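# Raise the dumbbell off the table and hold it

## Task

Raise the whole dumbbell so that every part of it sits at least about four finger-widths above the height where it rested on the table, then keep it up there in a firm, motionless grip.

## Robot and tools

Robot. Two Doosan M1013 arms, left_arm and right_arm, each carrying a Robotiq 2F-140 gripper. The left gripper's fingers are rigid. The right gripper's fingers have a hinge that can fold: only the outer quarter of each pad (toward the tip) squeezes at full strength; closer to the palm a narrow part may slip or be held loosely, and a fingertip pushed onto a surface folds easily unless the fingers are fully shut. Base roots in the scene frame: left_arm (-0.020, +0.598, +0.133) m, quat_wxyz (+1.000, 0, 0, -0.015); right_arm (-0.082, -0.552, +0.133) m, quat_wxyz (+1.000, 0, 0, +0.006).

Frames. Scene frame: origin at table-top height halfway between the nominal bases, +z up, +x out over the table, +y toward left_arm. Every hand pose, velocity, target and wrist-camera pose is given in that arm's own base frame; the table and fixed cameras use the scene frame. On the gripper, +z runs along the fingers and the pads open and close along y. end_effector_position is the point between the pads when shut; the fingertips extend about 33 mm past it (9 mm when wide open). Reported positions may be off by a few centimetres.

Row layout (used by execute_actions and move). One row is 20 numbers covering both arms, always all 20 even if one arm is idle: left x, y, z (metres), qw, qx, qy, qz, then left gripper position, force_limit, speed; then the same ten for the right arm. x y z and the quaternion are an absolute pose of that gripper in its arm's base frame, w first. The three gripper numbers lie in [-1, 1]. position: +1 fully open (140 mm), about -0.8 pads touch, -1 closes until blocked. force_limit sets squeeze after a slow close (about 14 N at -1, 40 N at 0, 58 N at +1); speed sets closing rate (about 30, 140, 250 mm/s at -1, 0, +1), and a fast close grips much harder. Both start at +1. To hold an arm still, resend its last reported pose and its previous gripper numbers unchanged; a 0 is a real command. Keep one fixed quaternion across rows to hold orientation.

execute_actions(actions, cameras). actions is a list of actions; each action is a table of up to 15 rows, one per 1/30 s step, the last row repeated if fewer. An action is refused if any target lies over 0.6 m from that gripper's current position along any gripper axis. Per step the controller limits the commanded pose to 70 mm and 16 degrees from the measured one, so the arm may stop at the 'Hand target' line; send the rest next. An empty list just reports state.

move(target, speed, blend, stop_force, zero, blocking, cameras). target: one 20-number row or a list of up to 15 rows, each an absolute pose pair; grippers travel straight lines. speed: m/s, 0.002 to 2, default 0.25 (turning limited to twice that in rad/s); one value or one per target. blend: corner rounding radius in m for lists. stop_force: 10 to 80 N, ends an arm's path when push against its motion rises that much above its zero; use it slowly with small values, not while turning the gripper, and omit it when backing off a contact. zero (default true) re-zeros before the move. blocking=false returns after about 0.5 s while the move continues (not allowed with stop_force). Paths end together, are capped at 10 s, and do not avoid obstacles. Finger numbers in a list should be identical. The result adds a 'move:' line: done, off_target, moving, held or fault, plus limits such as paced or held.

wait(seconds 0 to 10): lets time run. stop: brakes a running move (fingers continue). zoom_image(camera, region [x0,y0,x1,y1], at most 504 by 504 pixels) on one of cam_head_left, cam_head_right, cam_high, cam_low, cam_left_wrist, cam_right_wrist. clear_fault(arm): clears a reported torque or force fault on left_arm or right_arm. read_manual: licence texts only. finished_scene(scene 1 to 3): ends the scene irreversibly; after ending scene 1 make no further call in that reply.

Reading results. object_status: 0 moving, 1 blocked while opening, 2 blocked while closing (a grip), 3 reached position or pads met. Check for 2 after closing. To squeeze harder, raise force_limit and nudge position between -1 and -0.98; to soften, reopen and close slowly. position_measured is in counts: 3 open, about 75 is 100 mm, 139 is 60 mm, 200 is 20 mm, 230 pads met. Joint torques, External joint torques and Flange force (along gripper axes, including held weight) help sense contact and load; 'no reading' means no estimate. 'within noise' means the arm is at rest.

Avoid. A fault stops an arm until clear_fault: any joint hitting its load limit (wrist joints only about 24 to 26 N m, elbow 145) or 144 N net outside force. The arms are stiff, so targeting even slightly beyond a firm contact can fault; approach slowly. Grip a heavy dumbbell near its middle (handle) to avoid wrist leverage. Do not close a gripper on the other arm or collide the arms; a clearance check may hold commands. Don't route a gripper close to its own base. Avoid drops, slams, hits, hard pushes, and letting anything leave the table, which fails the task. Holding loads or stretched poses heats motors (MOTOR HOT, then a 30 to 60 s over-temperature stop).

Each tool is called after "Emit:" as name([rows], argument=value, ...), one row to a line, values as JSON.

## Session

Emit:
execute_actions(actions=[])

Scene clock: 0.00 s.
left_arm: end_effector_position=(+0.8462, +0.0400, +0.2596) position_measured=3 object_status=3 end_effector_quat_wxyz=(+0.143, +0.817, -0.342, +0.442) | right_arm: end_effector_position=(+0.8916, +0.4765, -0.0175) position_measured=3 object_status=3 end_effector_quat_wxyz=(+0.221, +0.794, -0.348, +0.446)
Joint positions: left_arm=[0.278 0.323 1.797 -1.225 0.818 3.451] | right_arm=[0.743 1.034 1.145 -1.103 1.311 3.653]
Joint velocities: within noise
Joint torques (N m): no reading
External joint torques (N m): no reading
Flange force (N): no reading
Hand target: left_arm +0.8462, +0.0400, +0.2596; +0.143, +0.817, -0.342, +0.442 | right_arm +0.8916, +0.4765, -0.0175; +0.221, +0.794, -0.348, +0.446
Tool commands: left_gripper/position=+1.0 left_gripper/force_limit=+1.0 left_gripper/speed=+1.0 right_gripper/position=+1.0 right_gripper/force_limit=+1.0 right_gripper/speed=+1.0
camera_calibration:
cam_left_wrist: T_world_to_cam=[[-0.677666, -0.731183, -0.0783601, 0.632599], [-0.563927, 0.585108, -0.582782, 0.608998], [0.47197, -0.350742, -0.808841, -0.0345773], [0, 0, 0, 1]] pos_world=[0.788441, 0.0940889, 0.376516]
cam_right_wrist: T_world_to_cam=[[-0.769045, -0.637605, 0.0450433, 0.99558], [-0.507115, 0.56572, -0.650228, 0.178661], [0.389106, -0.522897, -0.758403, 0.0328075], [0, 0, 0, 1]] pos_world=[0.843482, 0.550869, 0.0962074]

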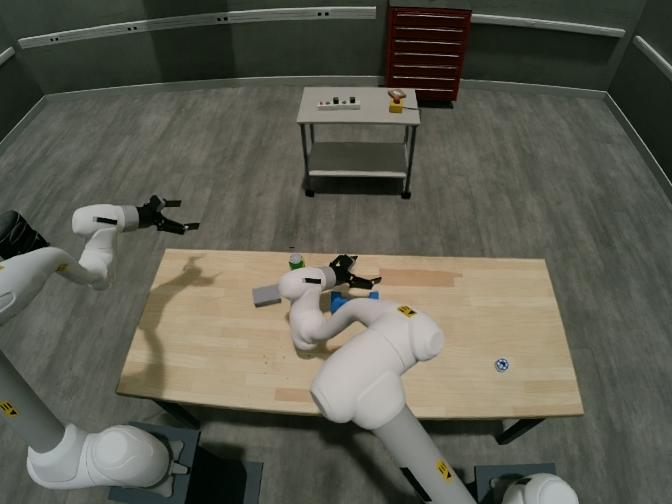

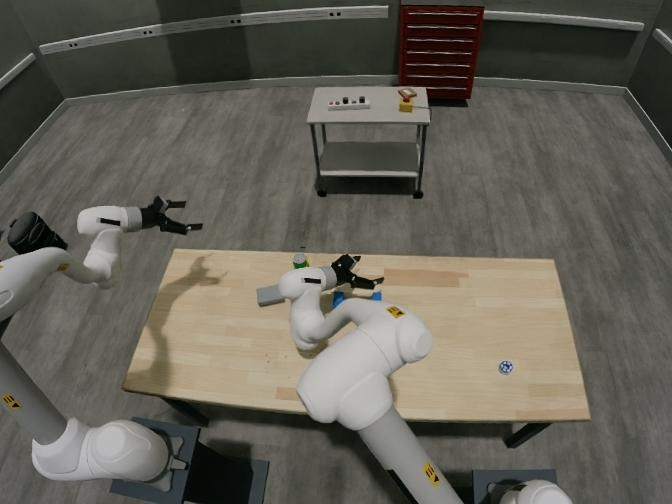

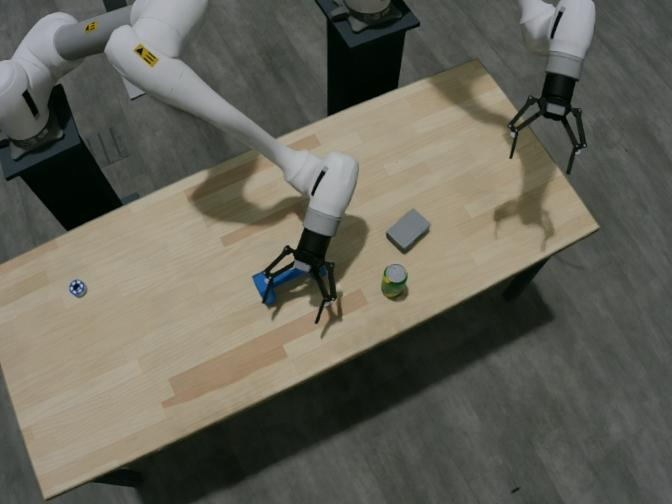

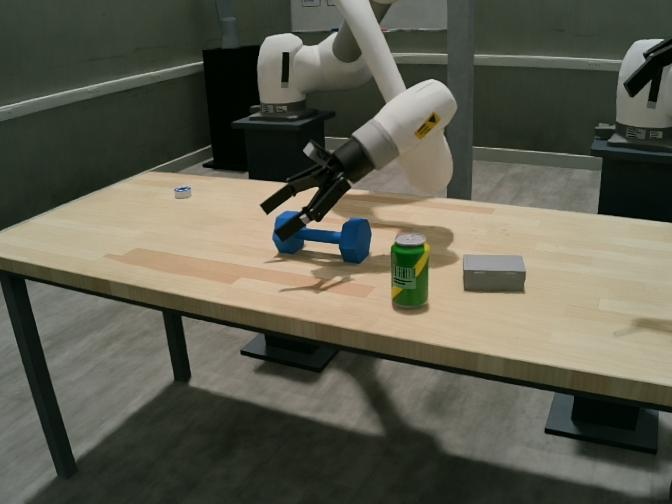

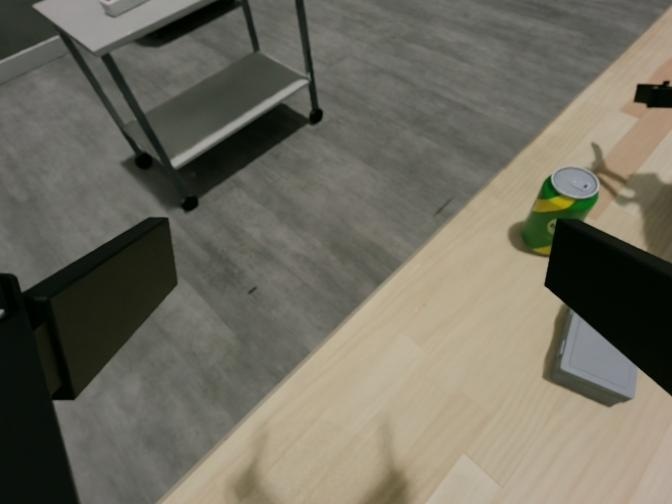

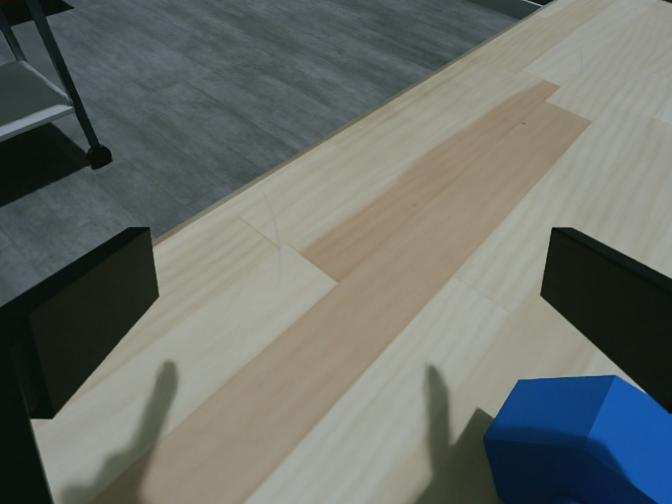

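Emit:
move([
  [0.8462,0.0400,0.2596,0.143,0.817,-0.342,0.442,1,1,1, 0.87,0.48,0.08,0.221,0.794,-0.348,0.446,1,1,1],
  [0.8462,0.0400,0.2596,0.143,0.817,-0.342,0.442,1,1,1, 0.79,0.51,0.06,0,0.6756,-0.7373,0,1,1,1],
], cameras=["cam_low","cam_right_wrist"], speed=0.4, blend=0.04)

Scene clock: 14.73 s.
left_arm: end_effector_position=(+0.8462, +0.0400, +0.2596) position_measured=3 object_status=3 end_effector_quat_wxyz=(+0.143, +0.817, -0.342, +0.442) | right_arm: end_effector_position=(+0.7900, +0.5100, +0.0600) position_measured=3 object_status=3 end_effector_quat_wxyz=(+0.000, -0.676, +0.737, +0.000)
Joint positions: left_arm=[0.278 0.324 1.796 -1.224 0.819 3.449] | right_arm=[0.537 0.751 1.211 0 1.179 3.765]
Joint velocities: within noise
Joint torques (N m): left_arm=[-1.29 -65.23 -34.33 -0.27 0.6 0.34] | right_arm=[1.27 -104.94 -40.73 3.48 -0.05 0.42]
External joint torques (N m): left_arm=[1.34 -4.44 -1.43 -0.1 -0.08 -0.34] | right_arm=[-1.56 -6.65 1.22 0.53 0.08 -0.42]
Flange force (N): left_arm=[3.1 1.6 -5.7] | right_arm=[10.3 9.9 -3.6]
Hand target: left_arm +0.8462, +0.0400, +0.2596; +0.143, +0.817, -0.342, +0.442 | right_arm +0.7900, +0.5100, +0.0600; +0.000, -0.676, +0.737, +0.000
Off the commanded pose: left_arm 0.000 m, 0 deg | right_arm 0.000 m, 0 deg.
move: done
camera_calibration:
cam_right_wrist: T_world_to_cam=[[-0.994743, 0.0983586, 0.0284857, 0.739236], [0.102251, 0.939052, 0.328217, -0.571963], [0.00553345, 0.329405, -0.944173, 0.0281554], [0, 0, 0, 1]] pos_world=[0.793678, 0.455118, 0.193254]
Images, in order (width x height): cam_low 672x504, cam_right_wrist 672x504.

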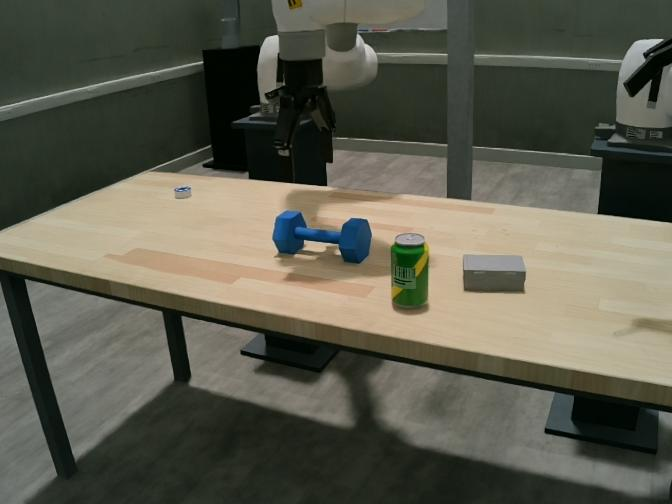

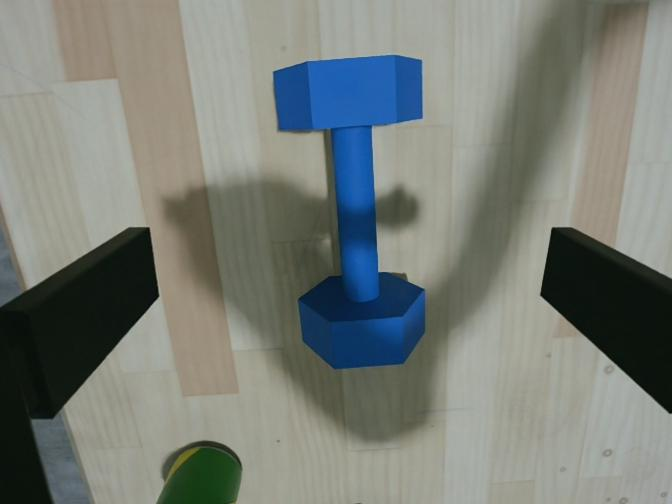

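Emit:
move([
  [0.8462,0.0400,0.2596,0.143,0.817,-0.342,0.442,1,1,1, 0.781,0.530,0.0,0,0.7034,-0.7108,0,1,1,1],
  [0.8462,0.0400,0.2596,0.143,0.817,-0.342,0.442,1,1,1, 0.781,0.530,-0.068,0,0.7034,-0.7108,0,1,1,1],
], cameras=["cam_right_wrist"], speed=[0.2,0.15])

Emit:
move(target=[0.8462,0.0400,0.2596,0.143,0.817,-0.342,0.442,1,1,1, 0.781,0.530,-0.068,0,0.7034,-0.7108,0,-1,1,0.3], cameras=["cam_right_wrist"])

Scene clock: 28.47 s.
left_arm: end_effector_position=(+0.8462, +0.0400, +0.2596) position_measured=3 object_status=3 end_effector_quat_wxyz=(+0.143, +0.817, -0.342, +0.442) | right_arm: end_effector_position=(+0.7809, +0.5300, -0.0680) position_measured=3 object_status=3 end_effector_quat_wxyz=(+0.000, +0.703, -0.711, +0.000)
Joint positions: left_arm=[0.278 0.324 1.796 -1.224 0.819 3.449] | right_arm=[0.56 0.856 1.27 0 1.016 3.712]
Joint velocities: within noise
Joint torques (N m): left_arm=[-0.97 -65.37 -34.33 -0.28 0.59 0.29] | right_arm=[1.03 -109.13 -37.48 3.11 -0.13 0.35]
External joint torques (N m): left_arm=[1.02 -4.32 -1.57 -0.08 -0.08 -0.29] | right_arm=[-0.28 -7.2 1.11 0.61 0.16 -0.35]
Flange force (N): left_arm=[3.3 1.5 -5.2] | right_arm=[8.1 10.5 -6.2]
Hand target: left_arm +0.8462, +0.0400, +0.2596; +0.143, +0.817, -0.342, +0.442 | right_arm +0.7810, +0.5300, -0.0680; +0.000, +0.703, -0.711, +0.000
Off the commanded pose: left_arm 0.000 m, 0 deg | right_arm 0.000 m, 0 deg.
move: done
camera_calibration:
cam_right_wrist: T_world_to_cam=[[-0.999358, 0.0217332, 0.0284962, 0.776144], [0.0298906, 0.944138, 0.328193, -0.493965], [-0.0197717, 0.328834, -0.944181, -0.0791632], [0, 0, 0, 1]] pos_world=[0.788845, 0.475534, 0.0652541]
Images, in order (width x height): cam_right_wrist 672x504.

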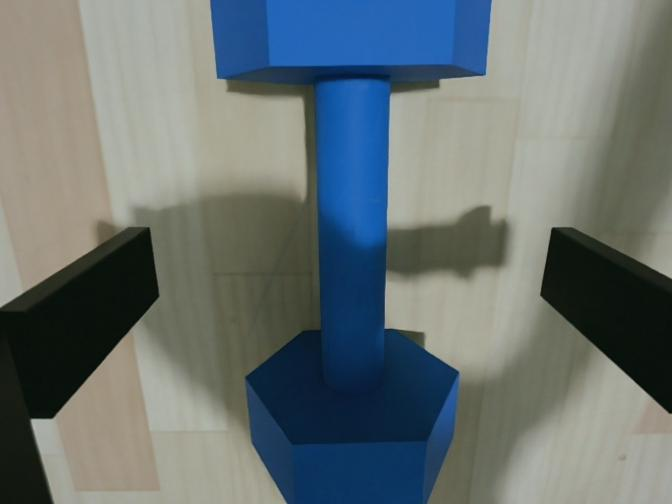

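Scene clock: 29.40 s.
left_arm: end_effector_position=(+0.8462, +0.0400, +0.2596) position_measured=3 object_status=3 end_effector_quat_wxyz=(+0.143, +0.817, -0.342, +0.442) | right_arm: end_effector_position=(+0.7810, +0.5301, -0.0680) position_measured=196 object_status=2 end_effector_quat_wxyz=(+0.000, +0.703, -0.711, +0.000)
Joint positions: left_arm=[0.278 0.324 1.796 -1.224 0.819 3.449] | right_arm=[0.56 0.856 1.27 0 1.016 3.712]
Joint velocities: within noise
Joint torques (N m): left_arm=[-1.12 -65.3 -34.3 -0.26 0.54 0.34] | right_arm=[2.74 -100.69 -33.87 3.33 -0.95 0.08]
External joint torques (N m): left_arm=[1.38 -4.9 -1.59 -0.1 -0.03 -0.34] | right_arm=[-2.1 -15.61 -2.46 0.38 0.97 -0.08]
Flange force (N): left_arm=[3.4 1.8 -6.2] | right_arm=[9.9 10.3 -15.9]
Hand target: left_arm +0.8462, +0.0400, +0.2596; +0.143, +0.817, -0.342, +0.442 | right_arm +0.7810, +0.5300, -0.0680; +0.000, +0.703, -0.711, +0.000
Off the commanded pose: left_arm 0.000 m, 0 deg | right_arm 0.000 m, 0 deg.
move: done
camera_calibration:
cam_right_wrist: T_world_to_cam=[[-0.999363, 0.0216685, 0.0283707, 0.776282], [0.0297901, 0.944108, 0.328287, -0.494008], [-0.0196715, 0.328923, -0.944152, -0.0792231], [0, 0, 0, 1]] pos_world=[0.788945, 0.475634, 0.0653541]
Images, in order (width x height): cam_right_wrist 672x504.

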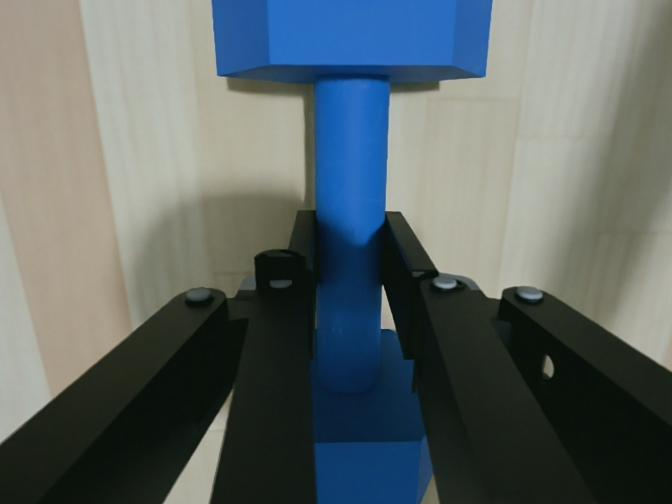

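Emit:
move([
  [0.8462,0.0400,0.2596,0.143,0.817,-0.342,0.442,1,1,1, 0.781,0.530,-0.04,0,0.7034,-0.7108,0,-1,1,0.3],
  [0.8462,0.0400,0.2596,0.143,0.817,-0.342,0.442,1,1,1, 0.781,0.530,0.065,0,0.7034,-0.7108,0,-1,1,0.3],
], cameras=["cam_low","cam_right_wrist"], speed=[0.05,0.1])

Scene clock: 34.50 s.
left_arm: end_effector_position=(+0.8462, +0.0400, +0.2596) position_measured=3 object_status=3 end_effector_quat_wxyz=(+0.143, +0.817, -0.342, +0.442) | right_arm: end_effector_position=(+0.7810, +0.5300, +0.0650) position_measured=196 object_status=2 end_effector_quat_wxyz=(+0.000, +0.703, -0.711, +0.000)
Joint positions: left_arm=[0.278 0.324 1.796 -1.224 0.819 3.449] | right_arm=[0.56 0.753 1.197 0 1.191 3.712]
Joint velocities: within noise
Joint torques (N m): left_arm=[-1.31 -65.19 -34.34 -0.3 0.57 0.33] | right_arm=[1.49 -113.3 -45.76 3.38 -0.04 0.39]
External joint torques (N m): left_arm=[1.5 -4.12 -1.22 -0.05 -0.06 -0.33] | right_arm=[-2.43 1.19 6 0.64 0.06 -0.39]
Flange force (N): left_arm=[2.6 1.5 -5.6] | right_arm=[11.4 11.2 5.2]
Hand target: left_arm +0.8462, +0.0400, +0.2596; +0.143, +0.817, -0.342, +0.442 | right_arm +0.7810, +0.5300, +0.0650; +0.000, +0.703, -0.711, +0.000
Off the commanded pose: left_arm 0.000 m, 0 deg | right_arm 0.000 m, 0 deg.
move: done
camera_calibration:
cam_right_wrist: T_world_to_cam=[[-0.99936, 0.0217658, 0.0284018, 0.772458], [0.0298904, 0.944137, 0.328195, -0.537617], [-0.0196717, 0.328834, -0.944183, 0.0463361], [0, 0, 0, 1]] pos_world=[0.788945, 0.475534, 0.198254]
Images, in order (width x height): cam_low 672x504, cam_right_wrist 672x504.

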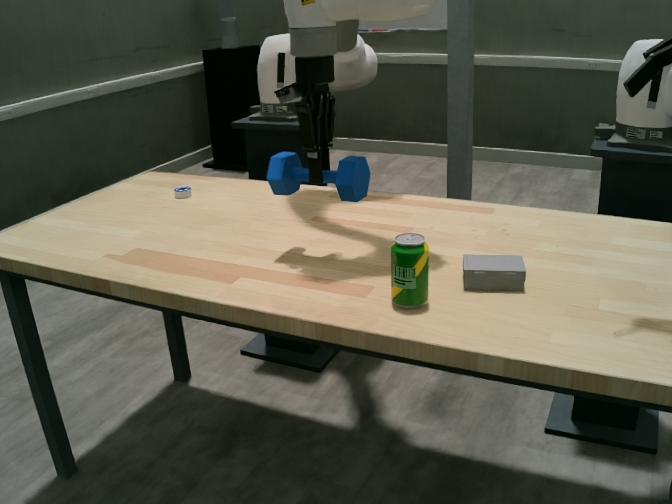

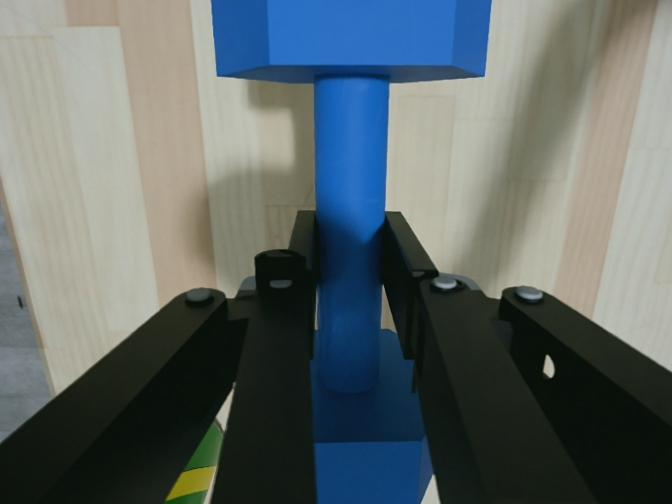

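Emit:
finished_scene(scene=2)

The scene is finished: the task was done.


## Next scene

The same job, from a new start.

Emit:
execute_actions(actions=[])

Scene clock: 0.00 s.
left_arm: end_effector_position=(+0.9205, -0.4559, +0.1564) position_measured=3 object_status=3 end_effector_quat_wxyz=(-0.025, -0.559, +0.805, -0.198) | right_arm: end_effector_position=(+0.5627, +0.1887, +0.2657) position_measured=3 object_status=3 end_effector_quat_wxyz=(-0.002, +0.922, -0.385, -0.027)
Joint positions: left_arm=[-0.414 0.684 1.196 -0.303 0.961 3.221] | right_arm=[0.245 0.118 1.763 0.038 1.302 2.596]
Joint velocities: within noise
Joint torques (N m): no reading
External joint torques (N m): no reading
Flange force (N): no reading
Hand target: left_arm +0.9205, -0.4559, +0.1564; -0.025, -0.559, +0.805, -0.198 | right_arm +0.5627, +0.1887, +0.2657; -0.002, +0.922, -0.385, -0.027
Tool commands: left_gripper/position=+1.0 left_gripper/force_limit=+1.0 left_gripper/speed=+1.0 right_gripper/position=+1.0 right_gripper/force_limit=+1.0 right_gripper/speed=+1.0
camera_calibration:
cam_left_wrist: T_world_to_cam=[[-0.905932, 0.294647, -0.30409, 1.02541], [0.29013, 0.955039, 0.0610418, 0.162685], [0.308404, -0.0329258, -0.950686, -0.00947455], [0, 0, 0, 1]] pos_world=[0.884677, -0.457818, 0.29288]
cam_right_wrist: T_world_to_cam=[[-0.716972, -0.69563, 0.045275, 0.528041], [-0.632825, 0.676728, 0.376261, 0.135877], [-0.292378, 0.241117, -0.925407, 0.508791], [0, 0, 0, 1]] pos_world=[0.613336, 0.152692, 0.395807]

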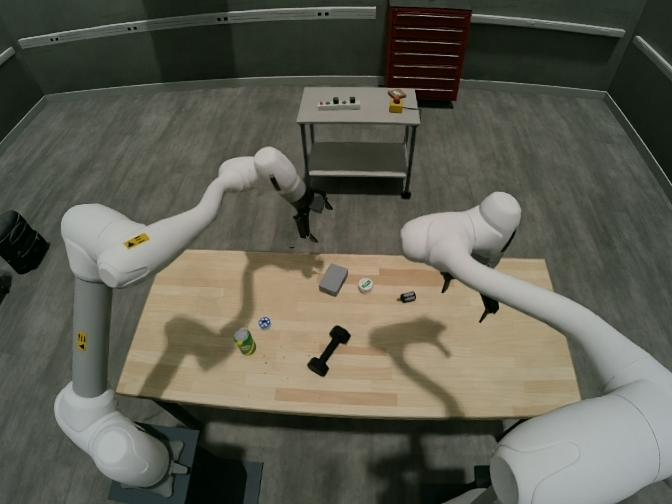

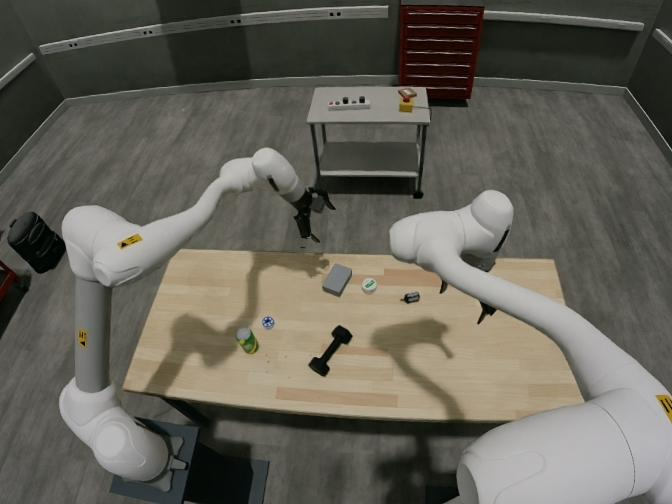

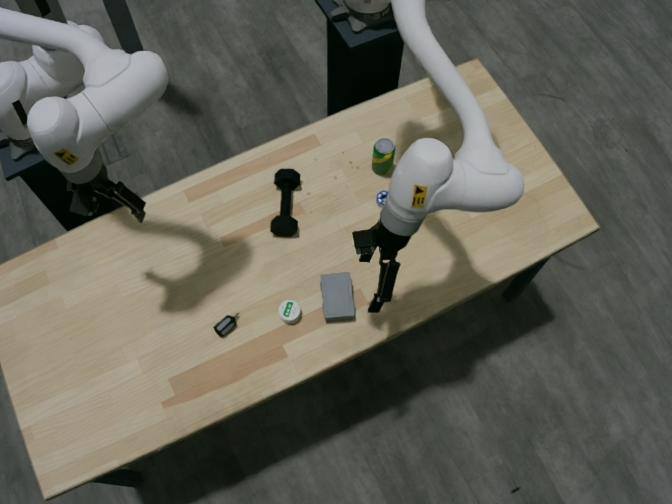

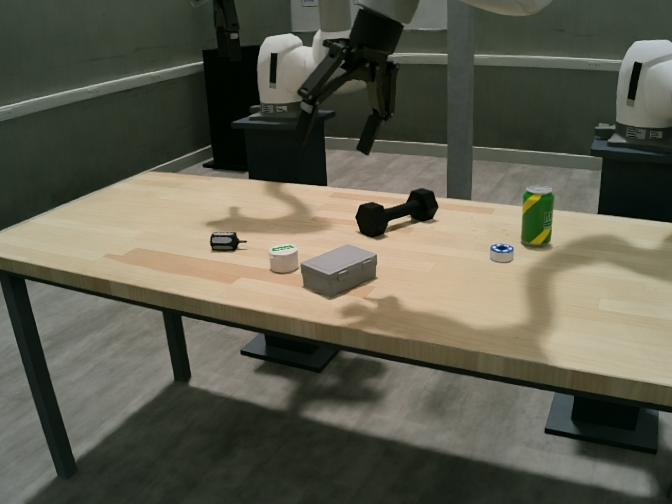

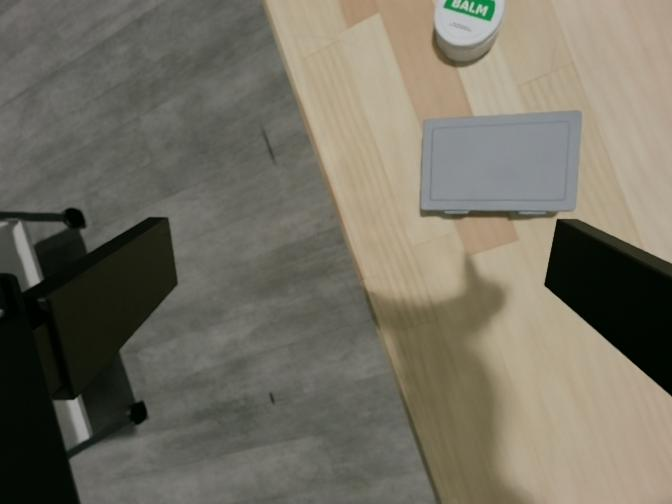

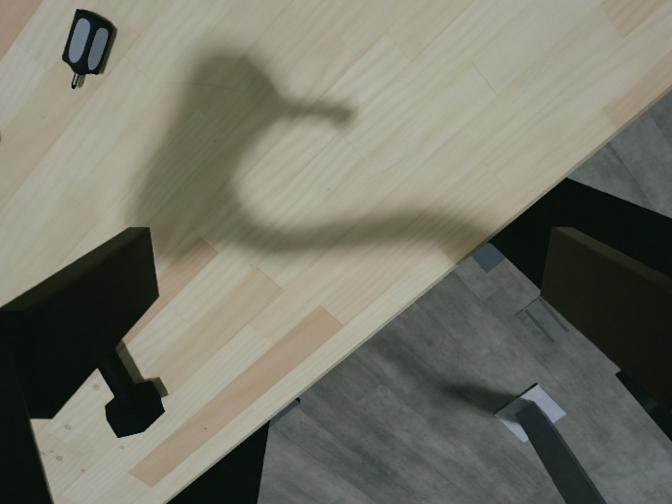

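Emit:
move(target=[0.9205,-0.4559,0.1564,-0.025,-0.559,0.805,-0.198,1,1,1, 0.57,0.60,0.06,0,0.970,-0.242,0,1,1,1], cameras=["cam_high","cam_right_wrist"], speed=0.4)

Scene clock: 13.53 s.
left_arm: end_effector_position=(+0.9205, -0.4559, +0.1564) position_measured=3 object_status=3 end_effector_quat_wxyz=(-0.025, -0.559, +0.805, -0.198) | right_arm: end_effector_position=(+0.5700, +0.6000, +0.0601) position_measured=3 object_status=3 end_effector_quat_wxyz=(+0.000, +0.970, -0.242, +0.000)
Joint positions: left_arm=[-0.414 0.685 1.195 -0.302 0.963 3.22] | right_arm=[0.769 0.583 1.507 0 1.051 2.829]
Joint velocities: within noise
Joint torques (N m): left_arm=[-1.1 -103.08 -39.78 3.29 -0.56 0.31] | right_arm=[0.56 -88.35 -38.18 3.22 -0.17 0.38]
External joint torques (N m): left_arm=[0.82 -5.67 -1.57 0.02 -0.17 -0.32] | right_arm=[-0.96 -6.15 1.31 0.51 0.15 -0.38]
Flange force (N): left_arm=[0.8 3.4 -5.7] | right_arm=[-1.6 11.7 -4.3]
Hand target: left_arm +0.9205, -0.4559, +0.1564; -0.025, -0.559, +0.805, -0.198 | right_arm +0.5700, +0.6000, +0.0600; +0.000, +0.970, -0.242, +0.000
Off the commanded pose: left_arm 0.000 m, 0 deg | right_arm 0.000 m, 0 deg.
move: done
camera_calibration:
cam_right_wrist: T_world_to_cam=[[-0.479534, -0.877068, 0.0282711, 0.803225], [-0.824338, 0.461282, 0.328154, 0.180927], [-0.300854, 0.134056, -0.944201, 0.291711], [0, 0, 0, 1]] pos_world=[0.622081, 0.581919, 0.193354]
Images, in order (width x height): cam_high 672x504, cam_right_wrist 672x504.

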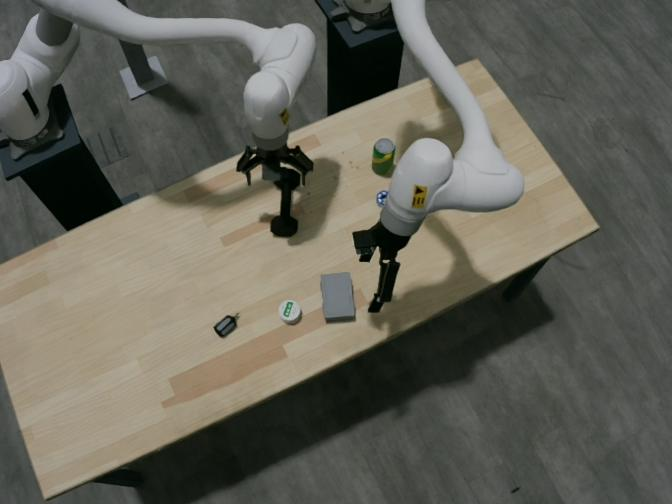

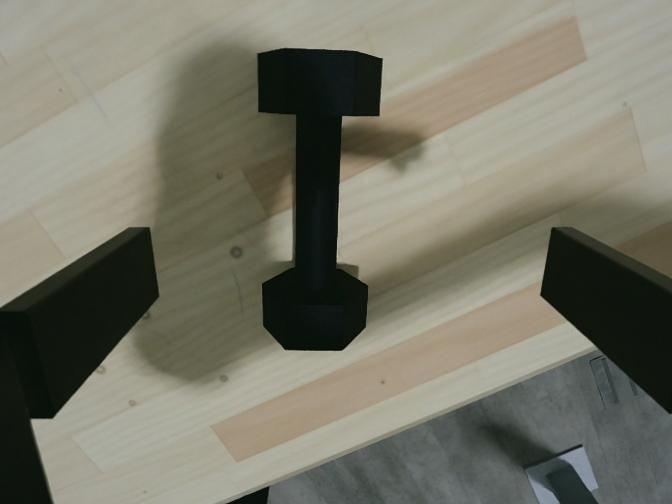

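Emit:
move([
  [0.9205,-0.4559,0.1564,-0.025,-0.559,0.805,-0.198,1,1,1, 0.5655,0.620,0.0,0,0.970,-0.242,0,1,1,1],
  [0.9205,-0.4559,0.1564,-0.025,-0.559,0.805,-0.198,1,1,1, 0.5655,0.620,-0.073,0,0.970,-0.242,0,1,1,1],
], cameras=["cam_right_wrist"], speed=[0.2,0.15])

Emit:
move(target=[0.9205,-0.4559,0.1564,-0.025,-0.559,0.805,-0.198,1,1,1, 0.5655,0.620,-0.073,0,0.970,-0.242,0,-1,1,0.3], cameras=["cam_low","cam_right_wrist"])

Scene clock: 31.03 s.
left_arm: end_effector_position=(+0.9205, -0.4559, +0.1564) position_measured=3 object_status=3 end_effector_quat_wxyz=(-0.025, -0.559, +0.805, -0.198) | right_arm: end_effector_position=(+0.5655, +0.6200, -0.0730) position_measured=3 object_status=3 end_effector_quat_wxyz=(+0.000, +0.970, -0.242, +0.000)
Joint positions: left_arm=[-0.414 0.685 1.195 -0.302 0.963 3.22] | right_arm=[0.79 0.721 1.546 0 0.875 2.85]
Joint velocities: within noise
Joint torques (N m): left_arm=[-1.3 -103.11 -39.76 3.28 -0.6 0.32] | right_arm=[1.16 -95.95 -33.83 2.76 -0.08 0.38]
External joint torques (N m): left_arm=[1.07 -5.11 -1.45 0.03 -0.14 -0.33] | right_arm=[-1.48 -5.89 1.2 0.54 0.06 -0.38]
Flange force (N): left_arm=[0.5 2.8 -5.2] | right_arm=[-0.4 10.5 -5.8]
Hand target: left_arm +0.9205, -0.4559, +0.1564; -0.025, -0.559, +0.805, -0.198 | right_arm +0.5655, +0.6200, -0.0730; +0.000, +0.970, -0.242, +0.000
Off the commanded pose: left_arm 0.000 m, 0 deg | right_arm 0.000 m, 0 deg.
move: done
camera_calibration:
cam_right_wrist: T_world_to_cam=[[-0.479492, -0.877086, 0.0283988, 0.822301], [-0.824328, 0.461276, 0.328189, 0.211582], [-0.30095, 0.133954, -0.944185, 0.162092], [0, 0, 0, 1]] pos_world=[0.617481, 0.601919, 0.0602541]
Images, in order (width x height): cam_right_wrist 672x504.

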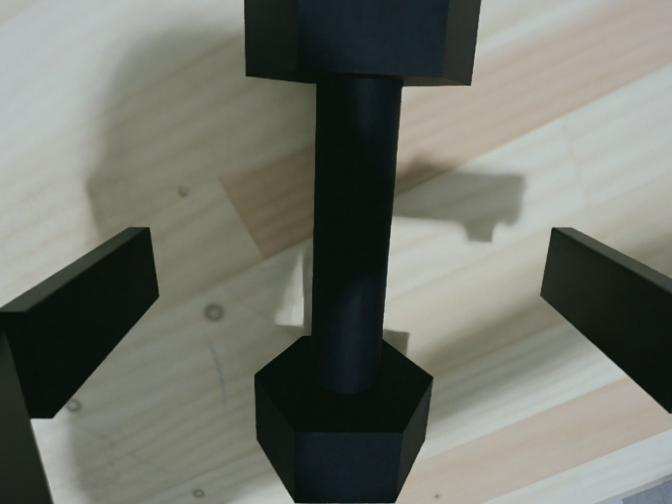

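Scene clock: 31.97 s.
left_arm: end_effector_position=(+0.9205, -0.4559, +0.1564) position_measured=3 object_status=3 end_effector_quat_wxyz=(-0.025, -0.559, +0.805, -0.198) | right_arm: end_effector_position=(+0.5655, +0.6200, -0.0730) position_measured=191 object_status=2 end_effector_quat_wxyz=(+0.000, +0.970, -0.242, +0.000)
Joint positions: left_arm=[-0.414 0.685 1.195 -0.302 0.963 3.22] | right_arm=[0.79 0.722 1.545 0 0.875 2.85]
Joint velocities: within noise
Joint torques (N m): left_arm=[-1.15 -103.27 -39.82 3.26 -0.59 0.31] | right_arm=[2.34 -84.83 -32.13 2.95 -2.94 -0.21]
External joint torques (N m): left_arm=[1.56 -5.98 -1.72 0.09 -0.15 -0.32] | right_arm=[-1.96 -17 -0.42 0.36 2.92 0.21]
Flange force (N): left_arm=[0.2 3.2 -6.2] | right_arm=[-2.1 16.7 -21.6]
Hand target: left_arm +0.9205, -0.4559, +0.1564; -0.025, -0.559, +0.805, -0.198 | right_arm +0.5655, +0.6200, -0.0730; +0.000, +0.970, -0.242, +0.000
Off the commanded pose: left_arm 0.000 m, 0 deg | right_arm 0.000 m, 0 deg.
move: done
camera_calibration:
cam_right_wrist: T_world_to_cam=[[-0.479591, -0.877034, 0.0283448, 0.822467], [-0.824272, 0.461347, 0.32823, 0.211505], [-0.300946, 0.134053, -0.944172, 0.162141], [0, 0, 0, 1]] pos_world=[0.617581, 0.602019, 0.0603541]
Images, in order (width x height): cam_low 672x504, cam_right_wrist 672x504.

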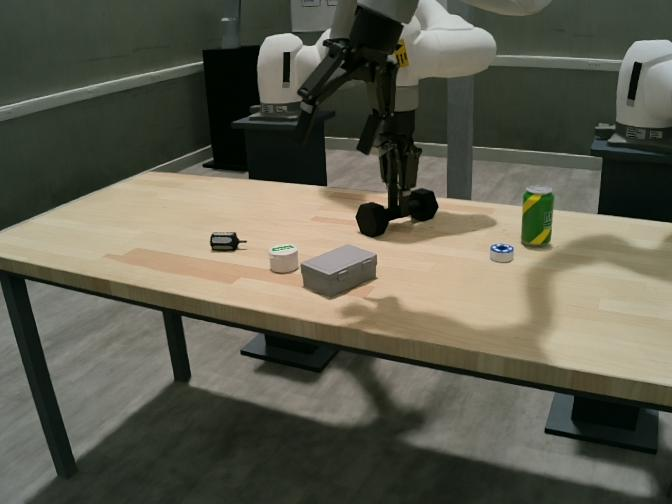

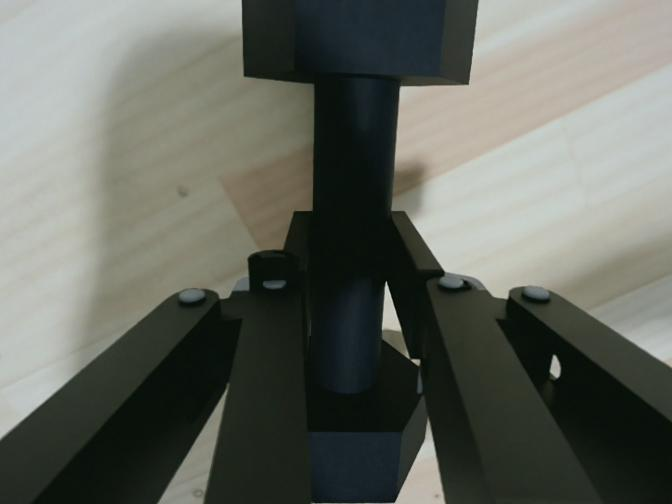

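Emit:
move([
  [0.9205,-0.4559,0.1564,-0.025,-0.559,0.805,-0.198,1,1,1, 0.5655,0.620,-0.045,0,0.970,-0.242,0,-1,1,0.3],
  [0.9205,-0.4559,0.1564,-0.025,-0.559,0.805,-0.198,1,1,1, 0.5655,0.620,0.055,0,0.970,-0.242,0,-1,1,0.3],
], cameras=["cam_low","cam_right_wrist"], speed=[0.05,0.1])

Scene clock: 36.63 s.
left_arm: end_effector_position=(+0.9205, -0.4559, +0.1564) position_measured=3 object_status=3 end_effector_quat_wxyz=(-0.025, -0.559, +0.805, -0.198) | right_arm: end_effector_position=(+0.5655, +0.6200, +0.0549) position_measured=191 object_status=2 end_effector_quat_wxyz=(+0.000, +0.970, -0.242, +0.000)
Joint positions: left_arm=[-0.414 0.685 1.195 -0.302 0.963 3.22] | right_arm=[0.79 0.604 1.482 0 1.056 2.85]
Joint velocities: within noise
Joint torques (N m): left_arm=[-1.27 -103.46 -39.76 3.25 -0.56 0.27] | right_arm=[1.18 -97.35 -41.84 3.23 -0.21 0.39]
External joint torques (N m): left_arm=[1.23 -6.02 -1.88 0.09 -0.18 -0.29] | right_arm=[-1.25 0.59 4.77 0.53 0.19 -0.39]
Flange force (N): left_arm=[0.5 2.9 -6.1] | right_arm=[-0.7 10.8 3.4]
Hand target: left_arm +0.9205, -0.4559, +0.1564; -0.025, -0.559, +0.805, -0.198 | right_arm +0.5655, +0.6200, +0.0550; +0.000, +0.970, -0.242, +0.000
Off the commanded pose: left_arm 0.000 m, 0 deg | right_arm 0.000 m, 0 deg.
move: done
camera_calibration:
cam_right_wrist: T_world_to_cam=[[-0.479452, -0.877105, 0.028527, 0.818627], [-0.824317, 0.461271, 0.328223, 0.169563], [-0.301045, 0.133852, -0.944169, 0.283065], [0, 0, 0, 1]] pos_world=[0.617481, 0.601919, 0.188254]
Images, in order (width x height): cam_low 672x504, cam_right_wrist 672x504.

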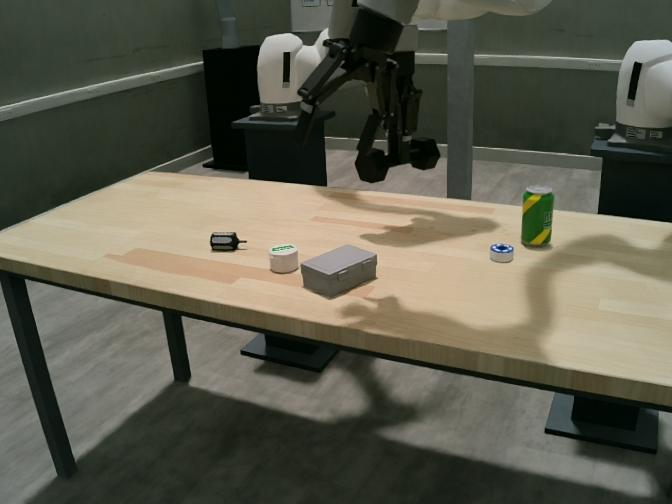

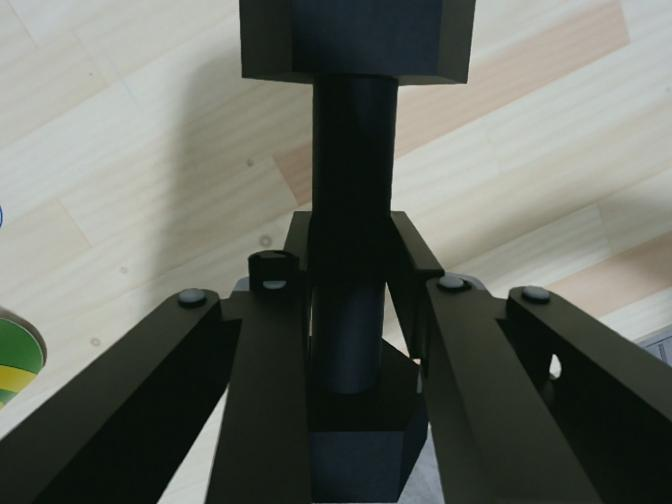

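Emit:
finished_scene(scene=3)

The scene is finished: the task was done.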